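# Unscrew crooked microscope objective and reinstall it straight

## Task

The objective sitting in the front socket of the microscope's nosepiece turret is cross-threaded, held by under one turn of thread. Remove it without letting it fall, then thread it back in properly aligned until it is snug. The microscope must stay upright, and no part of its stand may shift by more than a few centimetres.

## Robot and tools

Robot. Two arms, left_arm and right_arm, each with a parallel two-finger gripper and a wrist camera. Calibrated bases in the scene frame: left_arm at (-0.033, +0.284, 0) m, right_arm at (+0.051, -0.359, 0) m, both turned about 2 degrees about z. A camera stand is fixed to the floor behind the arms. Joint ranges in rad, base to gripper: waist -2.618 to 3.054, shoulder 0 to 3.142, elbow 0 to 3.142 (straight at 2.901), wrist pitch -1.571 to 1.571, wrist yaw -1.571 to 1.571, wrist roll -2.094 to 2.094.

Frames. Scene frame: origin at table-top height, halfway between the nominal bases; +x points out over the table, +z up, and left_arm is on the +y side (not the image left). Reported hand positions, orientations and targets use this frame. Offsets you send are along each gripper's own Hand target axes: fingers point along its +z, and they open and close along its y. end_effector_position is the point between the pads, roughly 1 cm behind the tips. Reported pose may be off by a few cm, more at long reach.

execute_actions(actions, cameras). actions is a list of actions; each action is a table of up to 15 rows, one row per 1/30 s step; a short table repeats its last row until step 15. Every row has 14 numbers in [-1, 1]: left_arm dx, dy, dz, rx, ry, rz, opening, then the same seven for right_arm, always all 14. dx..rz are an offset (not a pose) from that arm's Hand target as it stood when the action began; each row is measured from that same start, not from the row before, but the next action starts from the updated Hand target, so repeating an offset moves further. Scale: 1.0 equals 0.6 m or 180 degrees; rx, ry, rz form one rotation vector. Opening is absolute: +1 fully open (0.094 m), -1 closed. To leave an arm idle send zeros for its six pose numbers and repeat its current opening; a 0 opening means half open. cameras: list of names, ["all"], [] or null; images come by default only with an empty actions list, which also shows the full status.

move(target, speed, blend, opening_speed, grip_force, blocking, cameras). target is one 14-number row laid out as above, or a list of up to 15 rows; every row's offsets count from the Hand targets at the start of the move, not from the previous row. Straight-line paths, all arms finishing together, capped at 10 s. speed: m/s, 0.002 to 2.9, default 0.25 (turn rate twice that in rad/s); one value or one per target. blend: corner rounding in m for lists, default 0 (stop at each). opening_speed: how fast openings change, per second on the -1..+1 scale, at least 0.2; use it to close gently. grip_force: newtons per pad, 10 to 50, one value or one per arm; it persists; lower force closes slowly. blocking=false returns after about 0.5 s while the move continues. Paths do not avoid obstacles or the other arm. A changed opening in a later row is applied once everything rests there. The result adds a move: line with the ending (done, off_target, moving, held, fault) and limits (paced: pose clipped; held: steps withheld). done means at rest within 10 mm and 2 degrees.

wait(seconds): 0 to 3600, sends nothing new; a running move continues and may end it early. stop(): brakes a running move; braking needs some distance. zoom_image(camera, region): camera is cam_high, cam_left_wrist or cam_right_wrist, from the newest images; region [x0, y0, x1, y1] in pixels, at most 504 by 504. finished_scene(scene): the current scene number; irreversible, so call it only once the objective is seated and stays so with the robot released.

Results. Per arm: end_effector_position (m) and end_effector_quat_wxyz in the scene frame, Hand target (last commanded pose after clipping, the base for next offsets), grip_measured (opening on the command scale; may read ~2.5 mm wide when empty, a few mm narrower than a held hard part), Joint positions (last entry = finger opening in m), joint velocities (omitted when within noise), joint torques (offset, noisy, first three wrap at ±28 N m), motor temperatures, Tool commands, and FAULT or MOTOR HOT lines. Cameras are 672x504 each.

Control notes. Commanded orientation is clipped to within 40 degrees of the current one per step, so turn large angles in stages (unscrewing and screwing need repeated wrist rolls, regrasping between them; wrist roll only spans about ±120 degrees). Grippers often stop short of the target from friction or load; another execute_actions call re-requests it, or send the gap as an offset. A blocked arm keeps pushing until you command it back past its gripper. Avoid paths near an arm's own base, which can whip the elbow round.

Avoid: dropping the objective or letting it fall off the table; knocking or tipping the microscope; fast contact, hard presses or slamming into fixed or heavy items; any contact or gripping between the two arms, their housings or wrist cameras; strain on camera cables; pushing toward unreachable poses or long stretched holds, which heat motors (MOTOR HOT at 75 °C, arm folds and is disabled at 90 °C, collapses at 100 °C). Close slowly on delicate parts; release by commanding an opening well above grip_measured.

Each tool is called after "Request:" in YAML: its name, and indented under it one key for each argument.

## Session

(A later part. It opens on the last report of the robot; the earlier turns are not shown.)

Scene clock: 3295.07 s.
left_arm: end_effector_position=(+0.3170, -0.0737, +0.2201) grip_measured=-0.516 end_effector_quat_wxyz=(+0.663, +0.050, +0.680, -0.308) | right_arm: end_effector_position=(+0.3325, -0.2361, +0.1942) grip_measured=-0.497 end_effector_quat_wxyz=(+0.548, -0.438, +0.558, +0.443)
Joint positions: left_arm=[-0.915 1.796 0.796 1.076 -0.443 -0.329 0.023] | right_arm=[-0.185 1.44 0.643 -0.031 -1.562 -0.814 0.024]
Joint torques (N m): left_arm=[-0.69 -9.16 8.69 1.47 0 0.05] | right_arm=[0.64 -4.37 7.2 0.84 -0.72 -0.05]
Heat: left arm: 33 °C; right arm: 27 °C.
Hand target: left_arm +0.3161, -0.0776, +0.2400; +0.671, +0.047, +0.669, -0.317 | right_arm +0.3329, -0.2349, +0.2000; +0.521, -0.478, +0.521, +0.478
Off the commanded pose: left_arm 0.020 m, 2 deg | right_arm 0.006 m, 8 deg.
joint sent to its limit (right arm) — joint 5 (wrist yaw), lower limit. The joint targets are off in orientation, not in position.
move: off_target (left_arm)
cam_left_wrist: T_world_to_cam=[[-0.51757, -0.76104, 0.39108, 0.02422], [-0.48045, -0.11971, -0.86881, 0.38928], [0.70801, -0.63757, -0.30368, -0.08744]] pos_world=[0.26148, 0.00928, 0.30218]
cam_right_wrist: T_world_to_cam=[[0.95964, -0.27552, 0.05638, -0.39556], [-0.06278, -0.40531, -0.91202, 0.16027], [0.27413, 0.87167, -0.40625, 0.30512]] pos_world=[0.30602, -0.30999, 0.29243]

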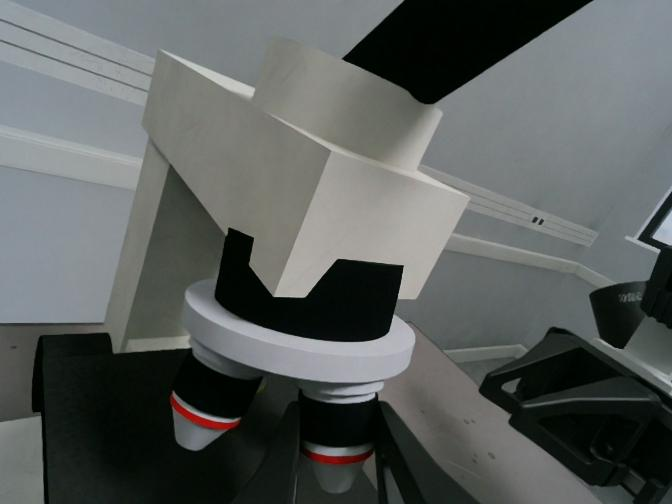

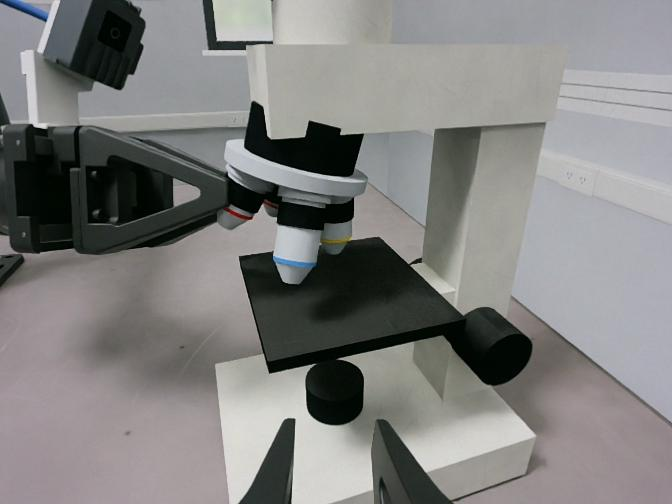

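Request:
move:
  target: [0.0389,0.0045,0.0020,-0.1075,0.0040,0.0734,-0.6,0,0,0,0,0,0,-0.5]
  speed: 0.15
  cameras: ["cam_left_wrist","cam_right_wrist"]

Request:
zoom_image:
  camera: "cam_left_wrist"
  region: [260, 350, 420, 470]

Request:
zoom_image:
  camera: "cam_right_wrist"
  region: [222, 162, 262, 192]

Scene clock: 3314.23 s.
left_arm: end_effector_position=(+0.3158, -0.0773, +0.2203) grip_measured=-0.516 end_effector_quat_wxyz=(+0.699, +0.007, +0.704, -0.126) | right_arm: end_effector_position=(+0.3325, -0.2361, +0.1942) grip_measured=-0.497 end_effector_quat_wxyz=(+0.548, -0.438, +0.558, +0.443)
Joint positions: left_arm=[-1.052 1.874 0.983 0.905 -0.902 -0.158 0.023] | right_arm=[-0.185 1.44 0.643 -0.031 -1.562 -0.814 0.024]
Joint torques (N m): left_arm=[-0.66 -6.53 8.76 1.32 -0.09 0.04] | right_arm=[0.65 -4.34 7.19 0.83 -0.71 -0.06]
Heat: left arm: 32 °C; right arm: 27 °C.
Hand target: left_arm +0.3162, -0.0845, +0.2176; +0.697, +0.012, +0.707, -0.121 | right_arm +0.3329, -0.2349, +0.2000; +0.521, -0.478, +0.521, +0.478
Off the commanded pose: left_arm 0.008 m, 1 deg | right_arm 0.006 m, 8 deg.
joint sent to its limit (right arm) — joint 5 (wrist yaw), lower limit. The joint targets are off in orientation, not in position.
move: done
cam_left_wrist: T_world_to_cam=[[-0.2373, -0.94789, 0.21259, -0.04298], [-0.43719, -0.09122, -0.89473, 0.3827], [0.8675, -0.30527, -0.39276, -0.09387]] pos_world=[0.23855, -0.03449, 0.31468]
cam_right_wrist: T_world_to_cam=[[0.95964, -0.27552, 0.05638, -0.39556], [-0.06278, -0.40531, -0.91202, 0.16027], [0.27413, 0.87167, -0.40625, 0.30512]] pos_world=[0.30602, -0.30999, 0.29243]

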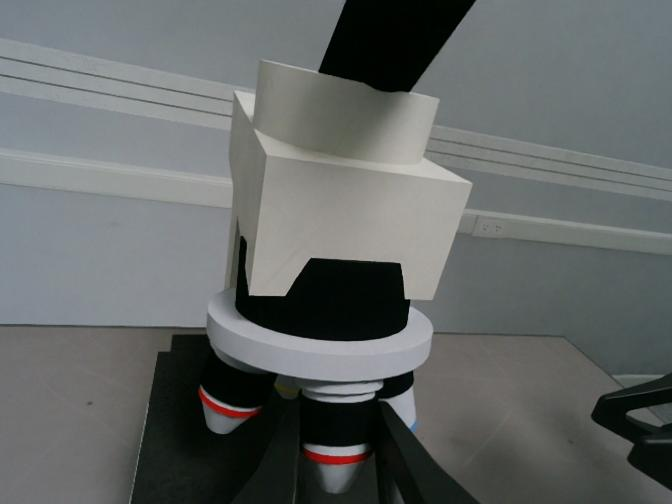

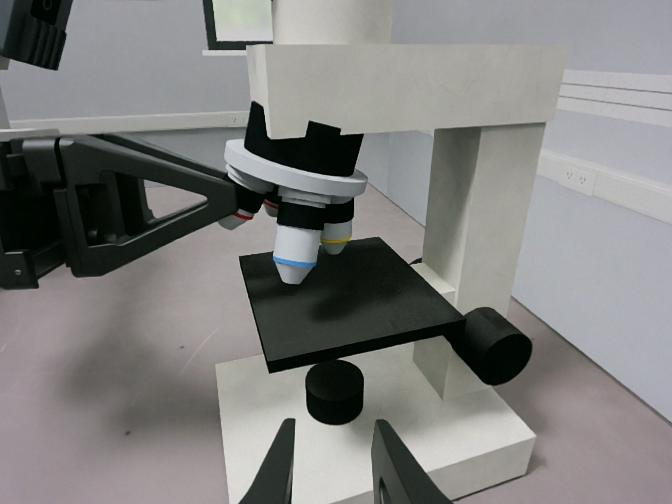

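Scaled by 3.150 from the camera's image (finer frame: 960x720).

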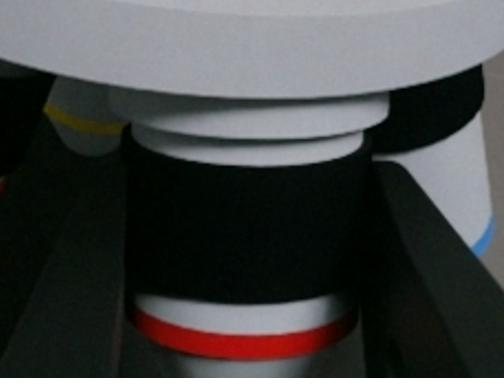

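Scaled by 12.600 from the camera's image (finer frame: 960x720).

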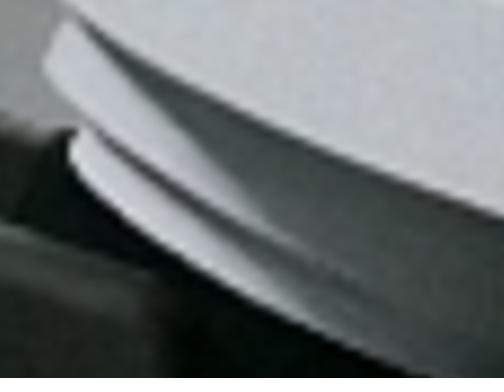

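Request:
move:
  target: [0.0011,-0.0009,0.0026,-0.1430,-0.0033,0.0855,-0.6,0,0,0,0,0,0,-0.5]
  speed: 0.15
  cameras: ["cam_left_wrist","cam_right_wrist"]

Request:
zoom_image:
  camera: "cam_left_wrist"
  region: [260, 350, 420, 470]

Request:
zoom_image:
  camera: "cam_right_wrist"
  region: [222, 162, 262, 192]

Scene clock: 3321.90 s.
left_arm: end_effector_position=(+0.3177, -0.0795, +0.2204) grip_measured=-0.516 end_effector_quat_wxyz=(+0.696, -0.054, +0.704, +0.127) | right_arm: end_effector_position=(+0.3325, -0.2361, +0.1942) grip_measured=-0.497 end_effector_quat_wxyz=(+0.548, -0.438, +0.558, +0.443)
Joint positions: left_arm=[-1.128 2.114 1.353 0.772 -1.422 0.116 0.023] | right_arm=[-0.185 1.44 0.643 -0.031 -1.562 -0.814 0.024]
Joint torques (N m): left_arm=[-0.5 -8.21 8.79 1.17 -0.09 0.09] | right_arm=[0.68 -4.36 7.17 0.83 -0.71 -0.07]
Heat: left arm: 31 °C; right arm: 27 °C.
Hand target: left_arm +0.3177, -0.0854, +0.2171; +0.696, -0.050, +0.704, +0.132 | right_arm +0.3329, -0.2349, +0.2000; +0.521, -0.478, +0.521, +0.478
Off the commanded pose: left_arm 0.007 m, 1 deg | right_arm 0.006 m, 8 deg.
joint sent to its limit (right arm) — joint 5 (wrist yaw), lower limit. The joint targets are off in orientation, not in position.
move: done
cam_left_wrist: T_world_to_cam=[[0.20022, -0.97802, -0.05814, -0.12626], [-0.4242, -0.03304, -0.90497, 0.38612], [0.88316, 0.20586, -0.42149, -0.05421]] pos_world=[0.23694, -0.09957, 0.31923]
cam_right_wrist: T_world_to_cam=[[0.95964, -0.27552, 0.05638, -0.39556], [-0.06278, -0.40531, -0.91202, 0.16027], [0.27413, 0.87167, -0.40625, 0.30512]] pos_world=[0.30602, -0.30999, 0.29243]

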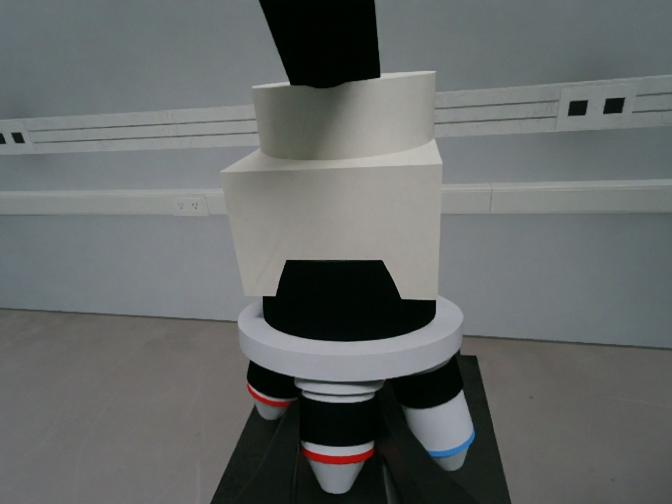

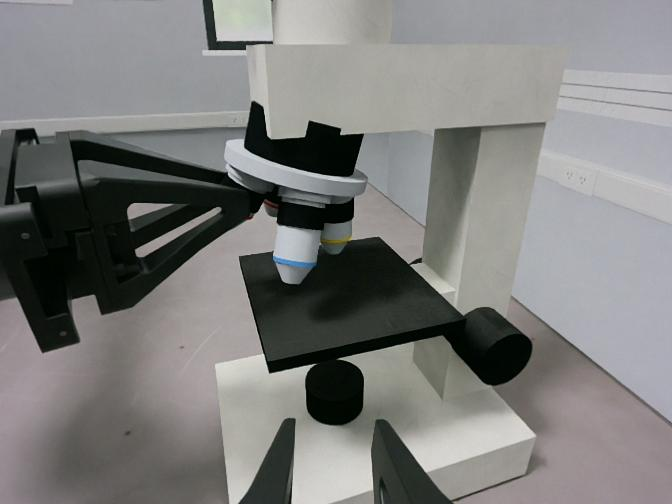

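Scaled by 3.150 from the camera's image (finer frame: 960x720).

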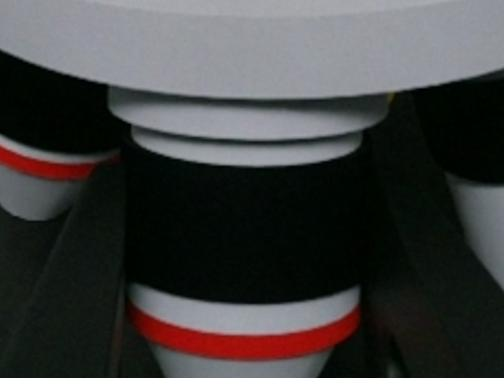

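Scaled by 12.600 from the camera's image (finer frame: 960x720).

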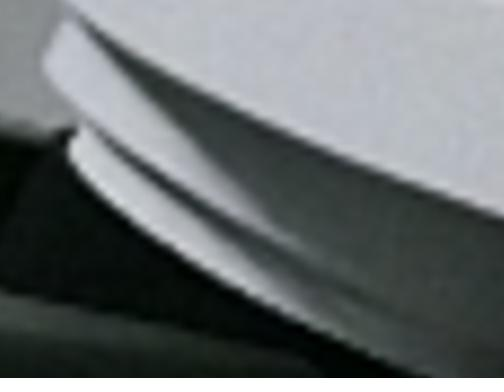

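Request:
move:
  target:
    - [0,0,0,0,0,0,-0.2,0,0,0,0,0,0,-0.5]
    - [-0.0182,0.0231,-0.0005,0.1430,0.0033,-0.0855,-0.2,0,0,0,0,0,0,-0.5]
    - [-0.0140,0.0264,0.0024,0.2622,0.0061,-0.1567,-0.2,0,0,0,0,0,0,-0.5]
    - [0.0129,0.0227,0.0073,0.3575,0.0083,-0.2138,-0.2,0,0,0,0,0,0,-0.5]
  speed: 0.25
  blend: [0,0.01,0.01,0]
  cameras: ["cam_left_wrist","cam_right_wrist"]

Request:
zoom_image:
  camera: "cam_right_wrist"
  region: [222, 162, 262, 192]

Request:
move:
  target:
    - [0,0,0,0,0,0,-0.6,0,0,0,0,0,0,-0.5]
    - [-0.0350,-0.0313,0.0165,-0.1053,-0.0116,0.0574,-0.6,0,0,0,0,0,0,-0.5]
    - [0.0020,-0.0202,0.0175,-0.2145,-0.0050,0.1283,-0.6,0,0,0,0,0,0,-0.5]
    - [0.0032,-0.0184,0.0196,-0.3575,-0.0083,0.2138,-0.6,0,0,0,0,0,0,-0.5]
  speed: 0.2
  blend: [0,0.01,0.01,0]
  cameras: ["cam_left_wrist","cam_right_wrist"]

Request:
zoom_image:
  camera: "cam_right_wrist"
  region: [222, 162, 262, 192]

Scene clock: 3333.03 s.
left_arm: end_effector_position=(+0.3173, -0.0717, +0.2185) grip_measured=-0.201 end_effector_quat_wxyz=(+0.613, +0.100, +0.618, -0.482) | right_arm: end_effector_position=(+0.3325, -0.2361, +0.1942) grip_measured=-0.497 end_effector_quat_wxyz=(+0.548, -0.438, +0.558, +0.443)
Joint positions: left_arm=[-0.74 1.903 0.722 1.4 0.048 -0.516 0.038] | right_arm=[-0.185 1.44 0.643 -0.031 -1.562 -0.814 0.024]
Joint torques (N m): left_arm=[0.65 -5.96 4.86 1.78 0.04 -0.02] | right_arm=[0.68 -4.33 7.17 0.84 -0.71 -0.06]
Heat: left arm: 31 °C; right arm: 27 °C.
Hand target: left_arm +0.3183, -0.0704, +0.2109; +0.611, +0.102, +0.621, -0.481 | right_arm +0.3329, -0.2349, +0.2000; +0.521, -0.478, +0.521, +0.478
Off the commanded pose: left_arm 0.008 m, 1 deg | right_arm 0.006 m, 8 deg.
joint sent to its limit (right arm) — joint 5 (wrist yaw), lower limit. The joint targets are off in orientation, not in position.
move: done
cam_left_wrist: T_world_to_cam=[[-0.73803, -0.4545, 0.49874, 0.09494], [-0.49808, -0.1317, -0.85707, 0.39038], [0.45522, -0.88096, -0.12918, -0.06218]] pos_world=[0.29282, 0.03979, 0.2792]
cam_right_wrist: T_world_to_cam=[[0.95964, -0.27552, 0.05638, -0.39556], [-0.06278, -0.40531, -0.91202, 0.16027], [0.27413, 0.87167, -0.40625, 0.30512]] pos_world=[0.30602, -0.30999, 0.29243]

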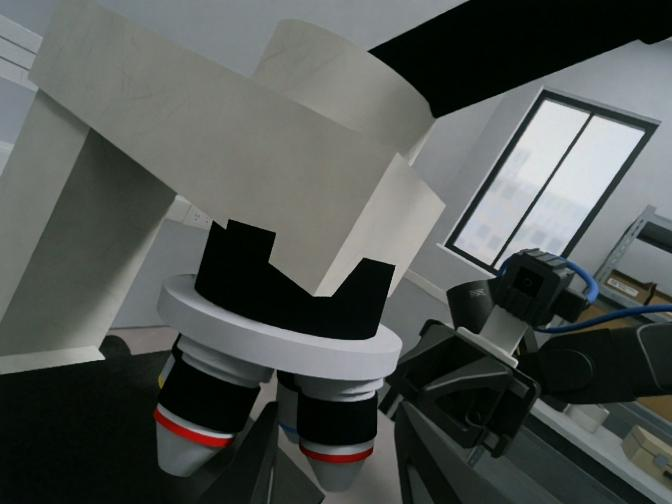

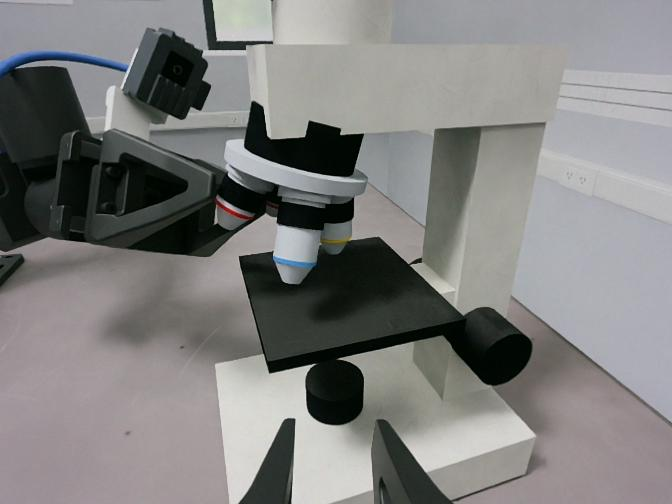

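Scaled by 12.600 from the camera's image (finer frame: 960x720).

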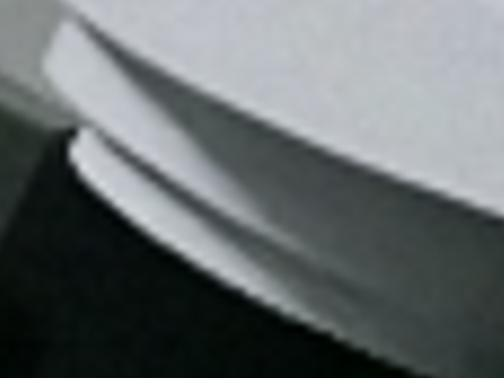

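Scene clock: 3337.70 s.
left_arm: end_effector_position=(+0.3177, -0.0795, +0.2200) grip_measured=-0.517 end_effector_quat_wxyz=(+0.696, -0.052, +0.705, +0.128) | right_arm: end_effector_position=(+0.3325, -0.2361, +0.1942) grip_measured=-0.497 end_effector_quat_wxyz=(+0.548, -0.438, +0.558, +0.443)
Joint positions: left_arm=[-1.128 2.114 1.353 0.77 -1.422 0.118 0.023] | right_arm=[-0.185 1.44 0.643 -0.031 -1.562 -0.814 0.024]
Joint torques (N m): left_arm=[-0.53 -8.18 8.77 1.17 -0.09 0.08] | right_arm=[0.68 -4.36 7.16 0.84 -0.72 -0.07]
Heat: left arm: 31 °C; right arm: 27 °C.
Hand target: left_arm +0.3177, -0.0854, +0.2171; +0.696, -0.050, +0.704, +0.132 | right_arm +0.3329, -0.2349, +0.2000; +0.521, -0.478, +0.521, +0.478
Off the commanded pose: left_arm 0.007 m, 0 deg | right_arm 0.006 m, 8 deg.
joint sent to its limit (right arm) — joint 5 (wrist yaw), lower limit. The joint targets are off in orientation, not in position.
move: done
cam_left_wrist: T_world_to_cam=[[0.20051, -0.97767, -0.06298, -0.12528], [-0.42564, -0.02903, -0.90443, 0.38644], [0.8824, 0.20815, -0.42195, -0.05376]] pos_world=[0.23704, -0.10007, 0.31894]
cam_right_wrist: T_world_to_cam=[[0.95964, -0.27552, 0.05638, -0.39556], [-0.06278, -0.40531, -0.91202, 0.16027], [0.27413, 0.87167, -0.40625, 0.30512]] pos_world=[0.30602, -0.30999, 0.29243]

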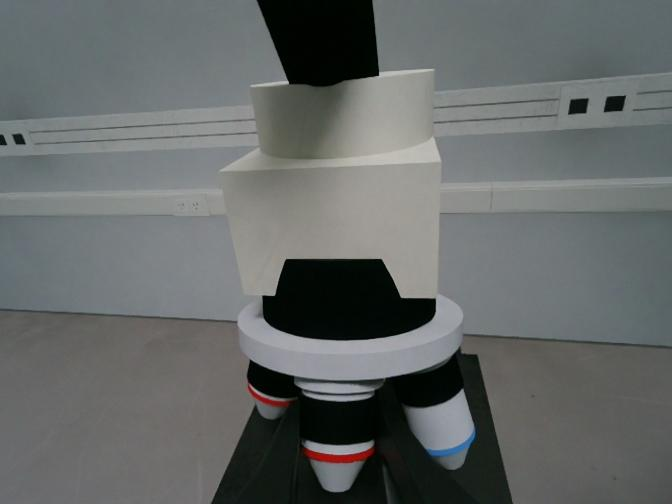

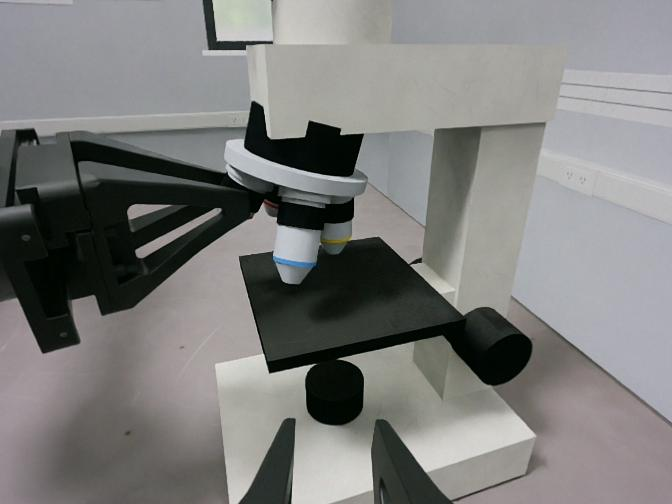

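Scaled by 12.600 from the camera's image (finer frame: 960x720).

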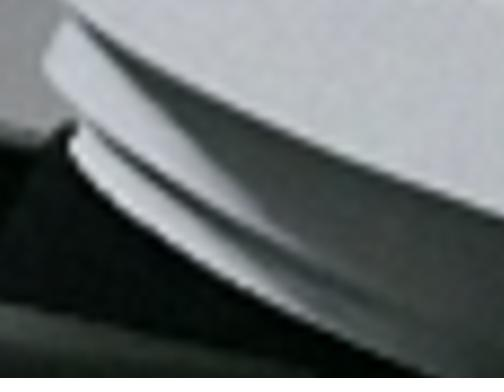

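Request:
move:
  target:
    - [0,0,0,0,0,0,-0.2,0,0,0,0,0,0,-0.5]
    - [-0.0182,0.0231,-0.0005,0.1430,0.0033,-0.0855,-0.2,0,0,0,0,0,0,-0.5]
    - [-0.0140,0.0264,0.0024,0.2622,0.0061,-0.1567,-0.2,0,0,0,0,0,0,-0.5]
    - [0.0129,0.0227,0.0073,0.3575,0.0083,-0.2138,-0.2,0,0,0,0,0,0,-0.5]
  speed: 0.25
  blend: [0,0.01,0.01,0]

Request:
move:
  target:
    - [0,0,0,0,0,0,-0.6,0,0,0,0,0,0,-0.5]
    - [-0.0350,-0.0313,0.0165,-0.1053,-0.0116,0.0574,-0.6,0,0,0,0,0,0,-0.5]
    - [0.0020,-0.0202,0.0175,-0.2145,-0.0050,0.1283,-0.6,0,0,0,0,0,0,-0.5]
    - [0.0032,-0.0184,0.0196,-0.3575,-0.0083,0.2138,-0.6,0,0,0,0,0,0,-0.5]
  speed: 0.2
  blend: [0,0.01,0.01,0]
  cameras: ["cam_left_wrist","cam_right_wrist"]

Request:
zoom_image:
  camera: "cam_right_wrist"
  region: [222, 162, 262, 192]

Request:
zoom_image:
  camera: "cam_left_wrist"
  region: [285, 360, 395, 420]

Scene clock: 3352.70 s.
left_arm: end_effector_position=(+0.3173, -0.0717, +0.2184) grip_measured=-0.201 end_effector_quat_wxyz=(+0.613, +0.100, +0.618, -0.482) | right_arm: end_effector_position=(+0.3325, -0.2361, +0.1942) grip_measured=-0.497 end_effector_quat_wxyz=(+0.548, -0.438, +0.558, +0.443)
Joint positions: left_arm=[-0.74 1.904 0.722 1.4 0.048 -0.516 0.038] | right_arm=[-0.185 1.44 0.643 -0.031 -1.562 -0.814 0.024]
Joint torques (N m): left_arm=[0.65 -6.01 4.86 1.76 0.07 -0.02] | right_arm=[0.65 -4.33 7.17 0.84 -0.71 -0.06]
Heat: left arm: 31 °C; right arm: 27 °C.
Hand target: left_arm +0.3183, -0.0704, +0.2109; +0.611, +0.102, +0.621, -0.481 | right_arm +0.3329, -0.2349, +0.2000; +0.521, -0.478, +0.521, +0.478
Off the commanded pose: left_arm 0.008 m, 0 deg | right_arm 0.006 m, 8 deg.
joint sent to its limit (right arm) — joint 5 (wrist yaw), lower limit. The joint targets are off in orientation, not in position.
move: done

Scene clock: 3357.37 s.
left_arm: end_effector_position=(+0.3177, -0.0794, +0.2199) grip_measured=-0.518 end_effector_quat_wxyz=(+0.696, -0.052, +0.705, +0.129) | right_arm: end_effector_position=(+0.3325, -0.2361, +0.1942) grip_measured=-0.497 end_effector_quat_wxyz=(+0.548, -0.438, +0.558, +0.443)
Joint positions: left_arm=[-1.128 2.114 1.353 0.77 -1.422 0.118 0.023] | right_arm=[-0.185 1.44 0.643 -0.031 -1.562 -0.814 0.024]
Joint torques (N m): left_arm=[-0.49 -8.24 8.87 1.21 -0.1 0.06] | right_arm=[0.65 -4.37 7.2 0.85 -0.72 -0.05]
Heat: left arm: 31 °C; right arm: 27 °C.
Hand target: left_arm +0.3177, -0.0854, +0.2169; +0.696, -0.050, +0.704, +0.132 | right_arm +0.3329, -0.2349, +0.2000; +0.521, -0.478, +0.521, +0.478
Off the commanded pose: left_arm 0.007 m, 0 deg | right_arm 0.006 m, 8 deg.
joint sent to its limit (right arm) — joint 5 (wrist yaw), lower limit. The joint targets are off in orientation, not in position.
move: done
cam_left_wrist: T_world_to_cam=[[0.20052, -0.97759, -0.06414, -0.12494], [-0.42599, -0.02805, -0.90429, 0.38644], [0.88223, 0.20866, -0.42207, -0.05381]] pos_world=[0.23714, -0.10007, 0.31874]
cam_right_wrist: T_world_to_cam=[[0.95964, -0.27552, 0.05638, -0.39556], [-0.06278, -0.40531, -0.91202, 0.16027], [0.27413, 0.87167, -0.40625, 0.30512]] pos_world=[0.30602, -0.30999, 0.29243]

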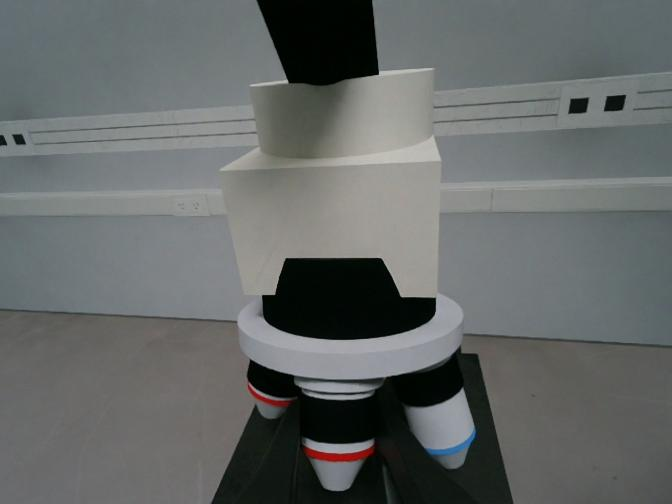

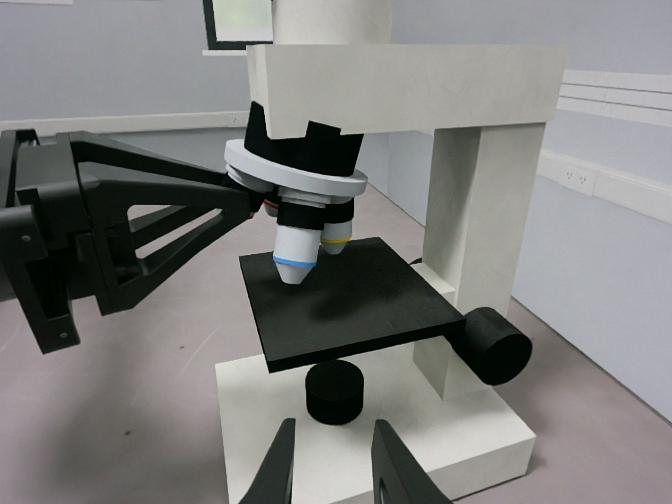

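Scaled by 12.600 from the camera's image (finer frame: 960x720).

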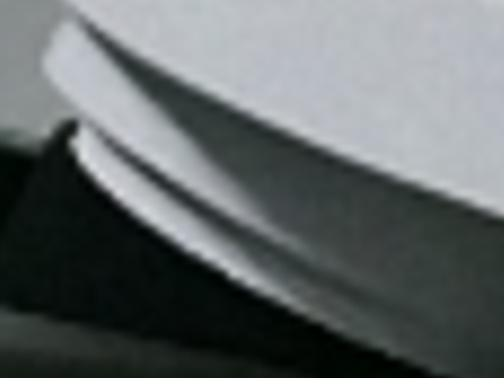

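Scaled by 4.582 from the camera's image (finer frame: 960x720).

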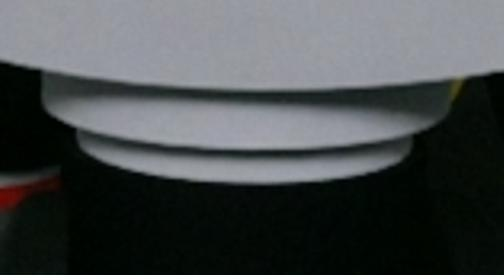

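Request:
zoom_image:
  camera: "cam_right_wrist"
  region: [262, 175, 362, 245]

Request:
zoom_image:
  camera: "cam_left_wrist"
  region: [230, 340, 310, 420]

Scaled by 5.040 from the camera's image (finer frame: 960x720).

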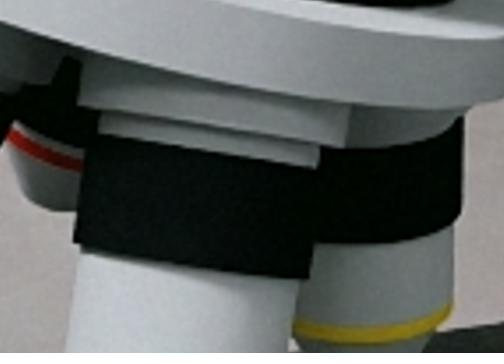

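Scaled by 6.300 from the camera's image (finer frame: 960x720).

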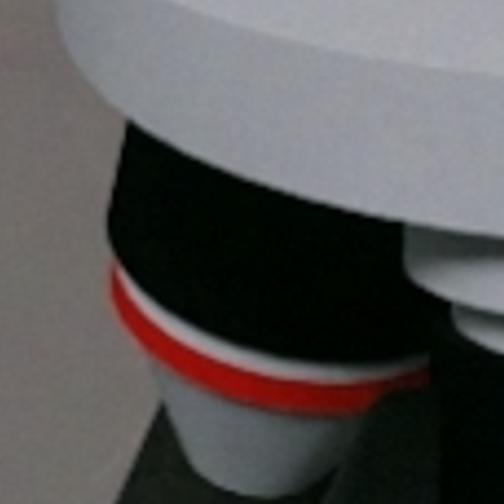

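Request:
move:
  target:
    - [0,0,0,0,0,0,-0.2,0,0,0,0,0,0,-0.5]
    - [-0.0182,0.0231,-0.0005,0.1430,0.0033,-0.0855,-0.2,0,0,0,0,0,0,-0.5]
    - [-0.0140,0.0264,0.0024,0.2622,0.0061,-0.1567,-0.2,0,0,0,0,0,0,-0.5]
    - [0.0129,0.0227,0.0073,0.3575,0.0083,-0.2138,-0.2,0,0,0,0,0,0,-0.5]
  speed: 0.25
  blend: [0,0.01,0.01,0]
  cameras: ["cam_left_wrist","cam_right_wrist"]

Request:
zoom_image:
  camera: "cam_right_wrist"
  region: [215, 160, 255, 190]

Request:
zoom_image:
  camera: "cam_right_wrist"
  region: [200, 155, 300, 230]

Request:
zoom_image:
  camera: "cam_left_wrist"
  region: [285, 360, 395, 420]

Request:
zoom_image:
  camera: "cam_left_wrist"
  region: [150, 320, 290, 420]

Scene clock: 3387.03 s.
left_arm: end_effector_position=(+0.3172, -0.0716, +0.2184) grip_measured=-0.201 end_effector_quat_wxyz=(+0.613, +0.100, +0.618, -0.482) | right_arm: end_effector_position=(+0.3325, -0.2361, +0.1942) grip_measured=-0.497 end_effector_quat_wxyz=(+0.548, -0.438, +0.558, +0.443)
Joint positions: left_arm=[-0.74 1.904 0.721 1.401 0.048 -0.516 0.038] | right_arm=[-0.185 1.44 0.643 -0.031 -1.562 -0.814 0.024]
Joint torques (N m): left_arm=[0.66 -5.97 4.88 1.79 0.07 -0.02] | right_arm=[0.68 -4.4 7.16 0.84 -0.71 -0.06]
Heat: left arm: 30 °C; right arm: 27 °C.
Hand target: left_arm +0.3182, -0.0703, +0.2109; +0.611, +0.102, +0.621, -0.481 | right_arm +0.3329, -0.2349, +0.2000; +0.521, -0.478, +0.521, +0.478
Off the commanded pose: left_arm 0.008 m, 1 deg | right_arm 0.006 m, 8 deg.
joint sent to its limit (right arm) — joint 5 (wrist yaw), lower limit. The joint targets are off in orientation, not in position.
move: done
cam_left_wrist: T_world_to_cam=[[-0.73803, -0.4545, 0.49874, 0.09492], [-0.49808, -0.1317, -0.85707, 0.39025], [0.45522, -0.88096, -0.12918, -0.06215]] pos_world=[0.29272, 0.03979, 0.2791]
cam_right_wrist: T_world_to_cam=[[0.95964, -0.27552, 0.05638, -0.39556], [-0.06278, -0.40531, -0.91202, 0.16027], [0.27413, 0.87167, -0.40625, 0.30512]] pos_world=[0.30602, -0.30999, 0.29243]

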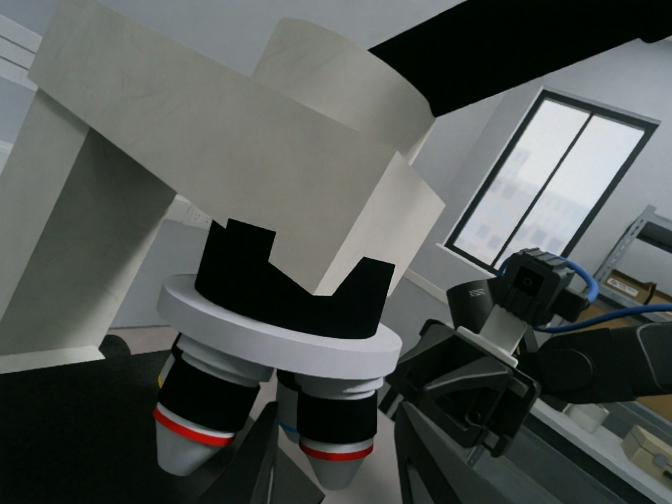

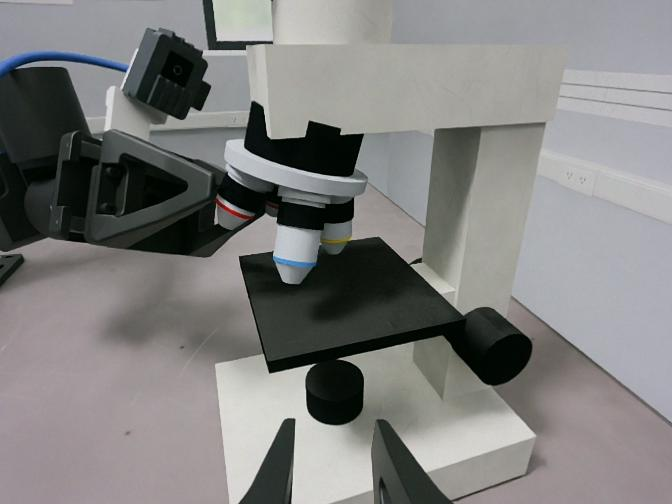

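Scaled by 12.600 from the camera's image (finer frame: 960x720).

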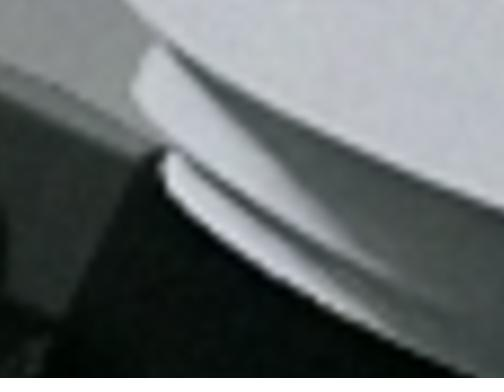

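Scaled by 5.040 from the camera's image (finer frame: 960x720).

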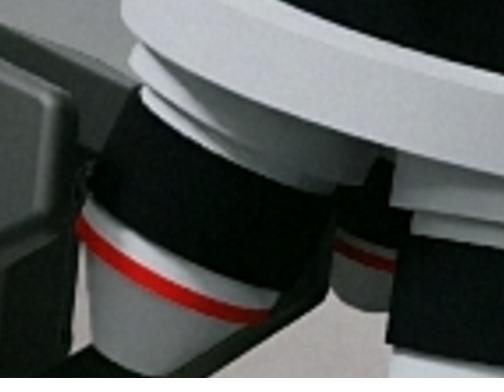

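Scaled by 4.582 from the camera's image (finer frame: 960x720).

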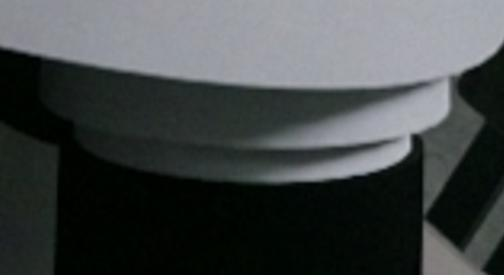

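Scaled by 3.600 from the camera's image (finer frame: 960x720).

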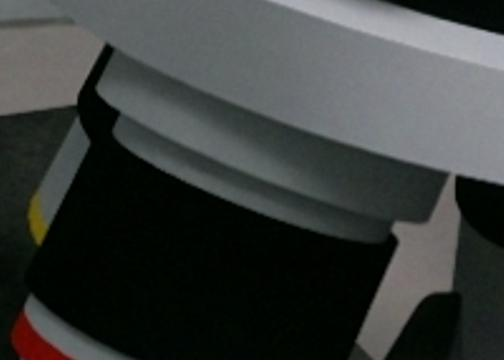

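Request:
zoom_image:
  camera: "cam_right_wrist"
  region: [222, 164, 246, 188]

Request:
zoom_image:
  camera: "cam_right_wrist"
  region: [290, 190, 314, 214]

Scaled by 21.000 from the camera's image (finer frame: 960x720).

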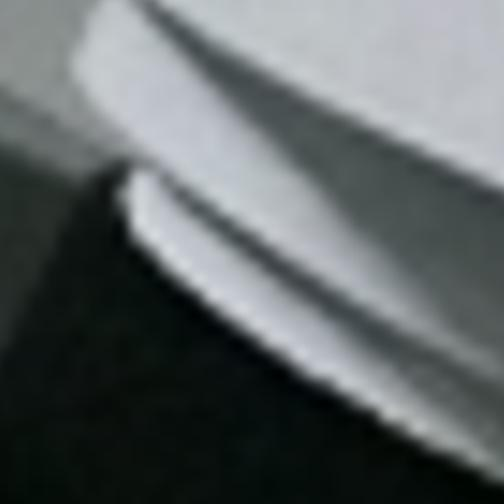

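Scaled by 21.000 from the camera's image (finer frame: 960x720).

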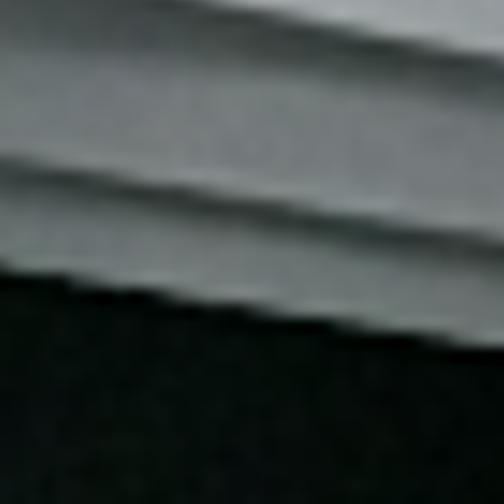

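Request:
zoom_image:
  camera: "cam_left_wrist"
  region: [325, 384, 349, 408]

Request:
zoom_image:
  camera: "cam_left_wrist"
  region: [208, 356, 232, 390]

Scaled by 21.000 from the camera's image (finer frame: 960x720).

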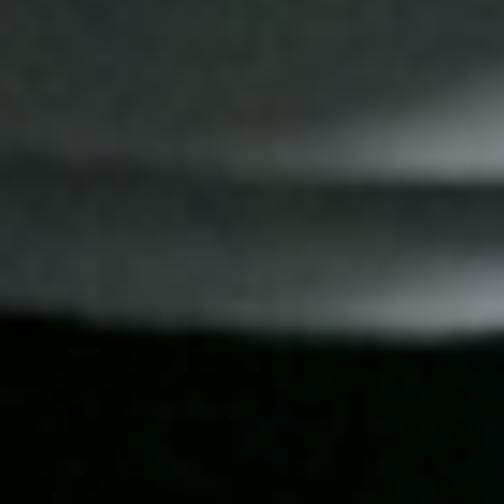

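Scaled by 14.824 from the camera's image (finer frame: 960x720).

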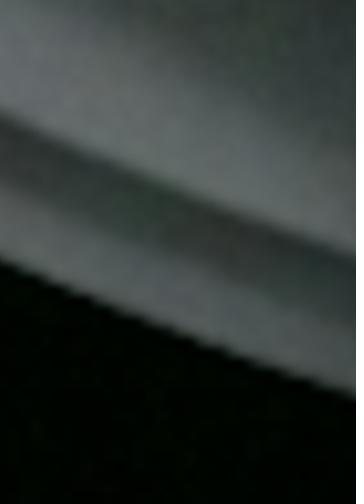

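Request:
move:
  target:
    - [0,0,0,0,0,0,-0.6,0,0,0,0,0,0,-0.5]
    - [-0.0350,-0.0313,0.0165,-0.1053,-0.0116,0.0574,-0.6,0,0,0,0,0,0,-0.5]
    - [0.0020,-0.0202,0.0175,-0.2145,-0.0050,0.1283,-0.6,0,0,0,0,0,0,-0.5]
    - [0.0032,-0.0184,0.0196,-0.3575,-0.0083,0.2138,-0.6,0,0,0,0,0,0,-0.5]
  speed: 0.2
  blend: [0,0.01,0.01,0]
  cameras: ["cam_left_wrist"]

Request:
move:
  target:
    - [0,0,0,0,0,0,-0.2,0,0,0,0,0,0,-0.5]
    - [-0.0182,0.0231,-0.0005,0.1430,0.0033,-0.0855,-0.2,0,0,0,0,0,0,-0.5]
    - [-0.0140,0.0264,0.0024,0.2622,0.0061,-0.1567,-0.2,0,0,0,0,0,0,-0.5]
    - [0.0129,0.0227,0.0073,0.3575,0.0083,-0.2138,-0.2,0,0,0,0,0,0,-0.5]
  speed: 0.25
  blend: [0,0.01,0.01,0]
  cameras: ["cam_left_wrist","cam_right_wrist"]

Request:
zoom_image:
  camera: "cam_right_wrist"
  region: [222, 164, 246, 188]

Request:
zoom_image:
  camera: "cam_left_wrist"
  region: [285, 360, 395, 420]

Scene clock: 3431.20 s.
left_arm: end_effector_position=(+0.3177, -0.0797, +0.2196) grip_measured=-0.519 end_effector_quat_wxyz=(+0.697, -0.054, +0.705, +0.123) | right_arm: end_effector_position=(+0.3325, -0.2361, +0.1942) grip_measured=-0.497 end_effector_quat_wxyz=(+0.548, -0.438, +0.558, +0.443)
Joint positions: left_arm=[-1.128 2.112 1.349 0.77 -1.417 0.104 0.023] | right_arm=[-0.185 1.44 0.643 -0.031 -1.562 -0.814 0.024]
Joint torques (N m): left_arm=[-0.46 -8.08 9.11 1.13 -0.14 0.2] | right_arm=[0.68 -4.34 7.17 0.82 -0.71 -0.05]
Heat: left arm: 33 °C; right arm: 27 °C.
Hand target: left_arm +0.3177, -0.0854, +0.2168; +0.696, -0.050, +0.704, +0.132 | right_arm +0.3329, -0.2349, +0.2000; +0.521, -0.478, +0.521, +0.478
Off the commanded pose: left_arm 0.006 m, 1 deg | right_arm 0.006 m, 8 deg.
joint sent to its limit (right arm) — joint 5 (wrist yaw), lower limit. The joint targets are off in orientation, not in position.
move: done
cam_left_wrist: T_world_to_cam=[[0.19583, -0.9793, -0.05122, -0.12674], [-0.42335, -0.03732, -0.9052, 0.38474], [0.88455, 0.19895, -0.4219, -0.05533]] pos_world=[0.23664, -0.09876, 0.31843]

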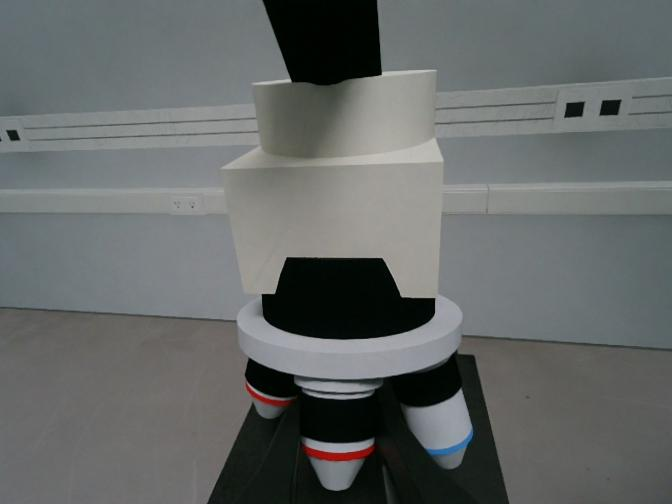

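Scene clock: 3435.53 s.
left_arm: end_effector_position=(+0.3172, -0.0716, +0.2184) grip_measured=-0.201 end_effector_quat_wxyz=(+0.613, +0.100, +0.618, -0.482) | right_arm: end_effector_position=(+0.3325, -0.2361, +0.1942) grip_measured=-0.497 end_effector_quat_wxyz=(+0.548, -0.438, +0.558, +0.443)
Joint positions: left_arm=[-0.74 1.904 0.721 1.401 0.048 -0.516 0.038] | right_arm=[-0.185 1.44 0.643 -0.031 -1.562 -0.814 0.024]
Joint torques (N m): left_arm=[0.68 -6 4.86 1.77 0.08 -0.02] | right_arm=[0.66 -4.31 7.23 0.84 -0.71 -0.06]
Heat: left arm: 32 °C; right arm: 27 °C.
Hand target: left_arm +0.3182, -0.0703, +0.2109; +0.611, +0.102, +0.621, -0.481 | right_arm +0.3329, -0.2349, +0.2000; +0.521, -0.478, +0.521, +0.478
Off the commanded pose: left_arm 0.008 m, 1 deg | right_arm 0.006 m, 8 deg.
joint sent to its limit (right arm) — joint 5 (wrist yaw), lower limit. The joint targets are off in orientation, not in position.
move: done
cam_left_wrist: T_world_to_cam=[[-0.73803, -0.4545, 0.49874, 0.09492], [-0.49808, -0.1317, -0.85707, 0.39025], [0.45522, -0.88096, -0.12918, -0.06215]] pos_world=[0.29272, 0.03979, 0.2791]
cam_right_wrist: T_world_to_cam=[[0.95964, -0.27552, 0.05638, -0.39556], [-0.06278, -0.40531, -0.91202, 0.16027], [0.27413, 0.87167, -0.40625, 0.30512]] pos_world=[0.30602, -0.30999, 0.29243]

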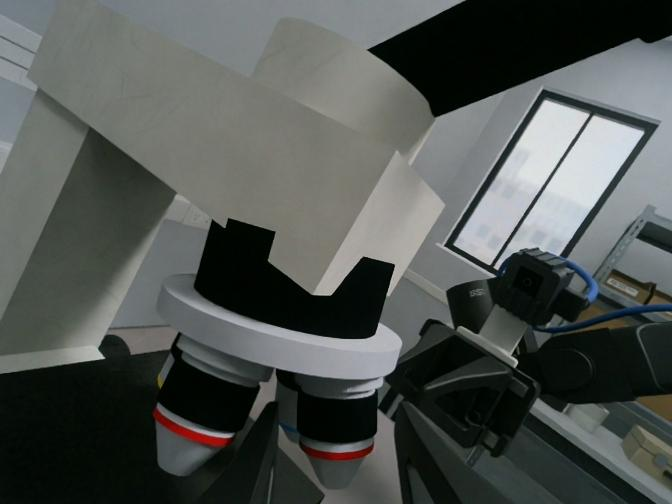

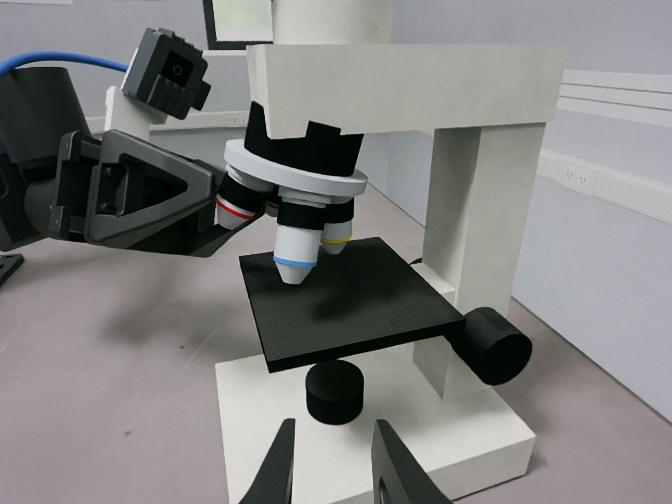

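Scaled by 21.000 from the camera's image (finer frame: 960x720).

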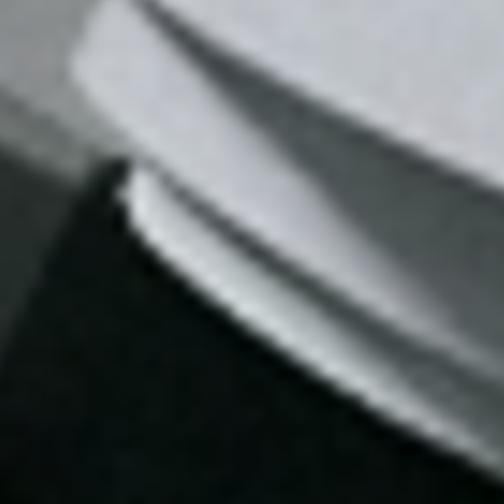

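Scaled by 4.582 from the camera's image (finer frame: 960x720).

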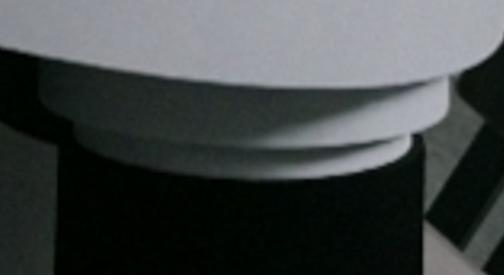

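Request:
move:
  target:
    - [0,0,0,0,0,0,-0.6,0,0,0,0,0,0,-0.5]
    - [-0.0350,-0.0313,0.0165,-0.1053,-0.0116,0.0574,-0.6,0,0,0,0,0,0,-0.5]
    - [0.0020,-0.0202,0.0175,-0.2145,-0.0050,0.1283,-0.6,0,0,0,0,0,0,-0.5]
    - [0.0032,-0.0184,0.0196,-0.3575,-0.0083,0.2138,-0.6,0,0,0,0,0,0,-0.5]
  speed: 0.15
  blend: [0,0.01,0.01,0]
  cameras: ["cam_left_wrist","cam_right_wrist"]

Request:
zoom_image:
  camera: "cam_right_wrist"
  region: [200, 155, 300, 230]

Request:
zoom_image:
  camera: "cam_left_wrist"
  region: [285, 360, 395, 420]

Scene clock: 3446.63 s.
left_arm: end_effector_position=(+0.3208, -0.0965, +0.2213) grip_measured=-0.553 end_effector_quat_wxyz=(+0.704, -0.048, +0.705, +0.068) | right_arm: end_effector_position=(+0.3325, -0.2361, +0.1942) grip_measured=-0.497 end_effector_quat_wxyz=(+0.548, -0.438, +0.558, +0.443)
Joint positions: left_arm=[-1.129 2.113 1.36 0.756 -1.332 0.032 0.021] | right_arm=[-0.185 1.44 0.643 -0.031 -1.562 -0.814 0.024]
Joint torques (N m): left_arm=[-0.47 -8.79 8.49 1 -0.91 0.71] | right_arm=[0.65 -4.34 7.19 0.83 -0.72 -0.07]
Heat: left arm: 32 °C; right arm: 27 °C.
Hand target: left_arm +0.3176, -0.0855, +0.2168; +0.696, -0.050, +0.704, +0.132 | right_arm +0.3329, -0.2349, +0.2000; +0.521, -0.478, +0.521, +0.478
Off the commanded pose: left_arm 0.012 m, 7 deg | right_arm 0.006 m, 8 deg.
joint sent to its limit (right arm) — joint 5 (wrist yaw), lower limit. The joint targets are off in orientation, not in position.
move: off_target (left_arm)
cam_left_wrist: T_world_to_cam=[[0.11052, -0.99374, 0.01656, -0.13271], [-0.41523, -0.06131, -0.90765, 0.38271], [0.90298, 0.09344, -0.41941, -0.07073]] pos_world=[0.23745, -0.10181, 0.3199]
cam_right_wrist: T_world_to_cam=[[0.95964, -0.27552, 0.05638, -0.39556], [-0.06278, -0.40531, -0.91202, 0.16027], [0.27413, 0.87167, -0.40625, 0.30512]] pos_world=[0.30602, -0.30999, 0.29243]

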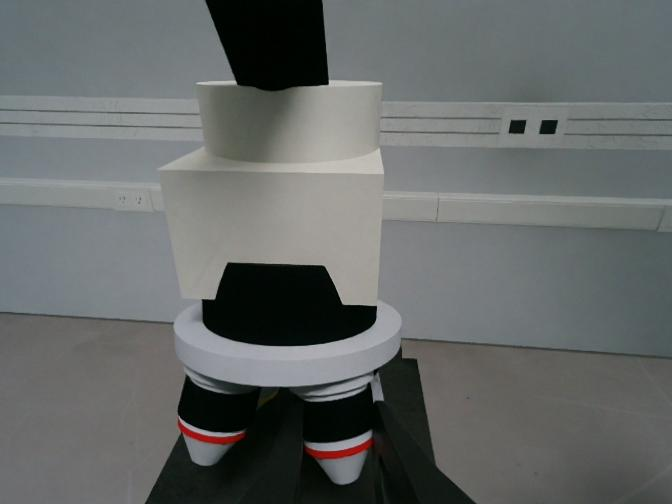

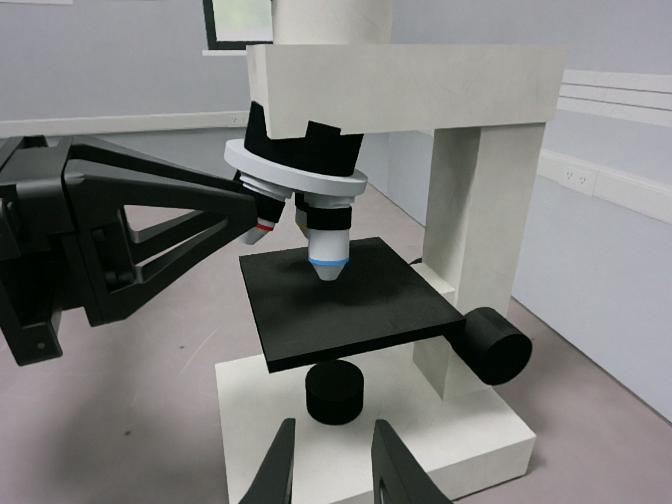

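Scaled by 5.040 from the camera's image (finer frame: 960x720).

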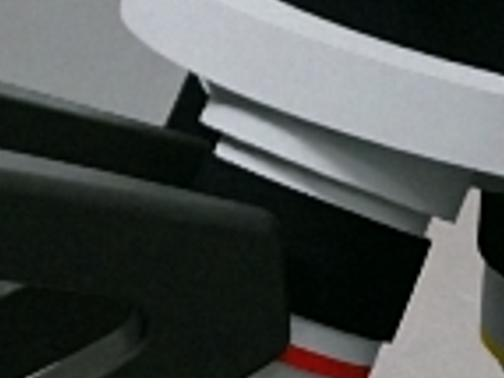

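Scaled by 4.582 from the camera's image (finer frame: 960x720).

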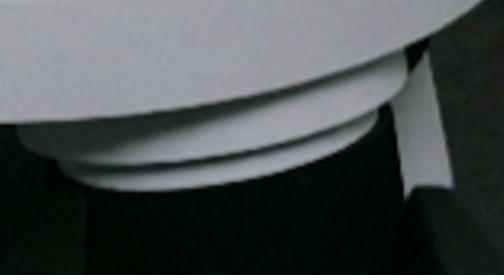

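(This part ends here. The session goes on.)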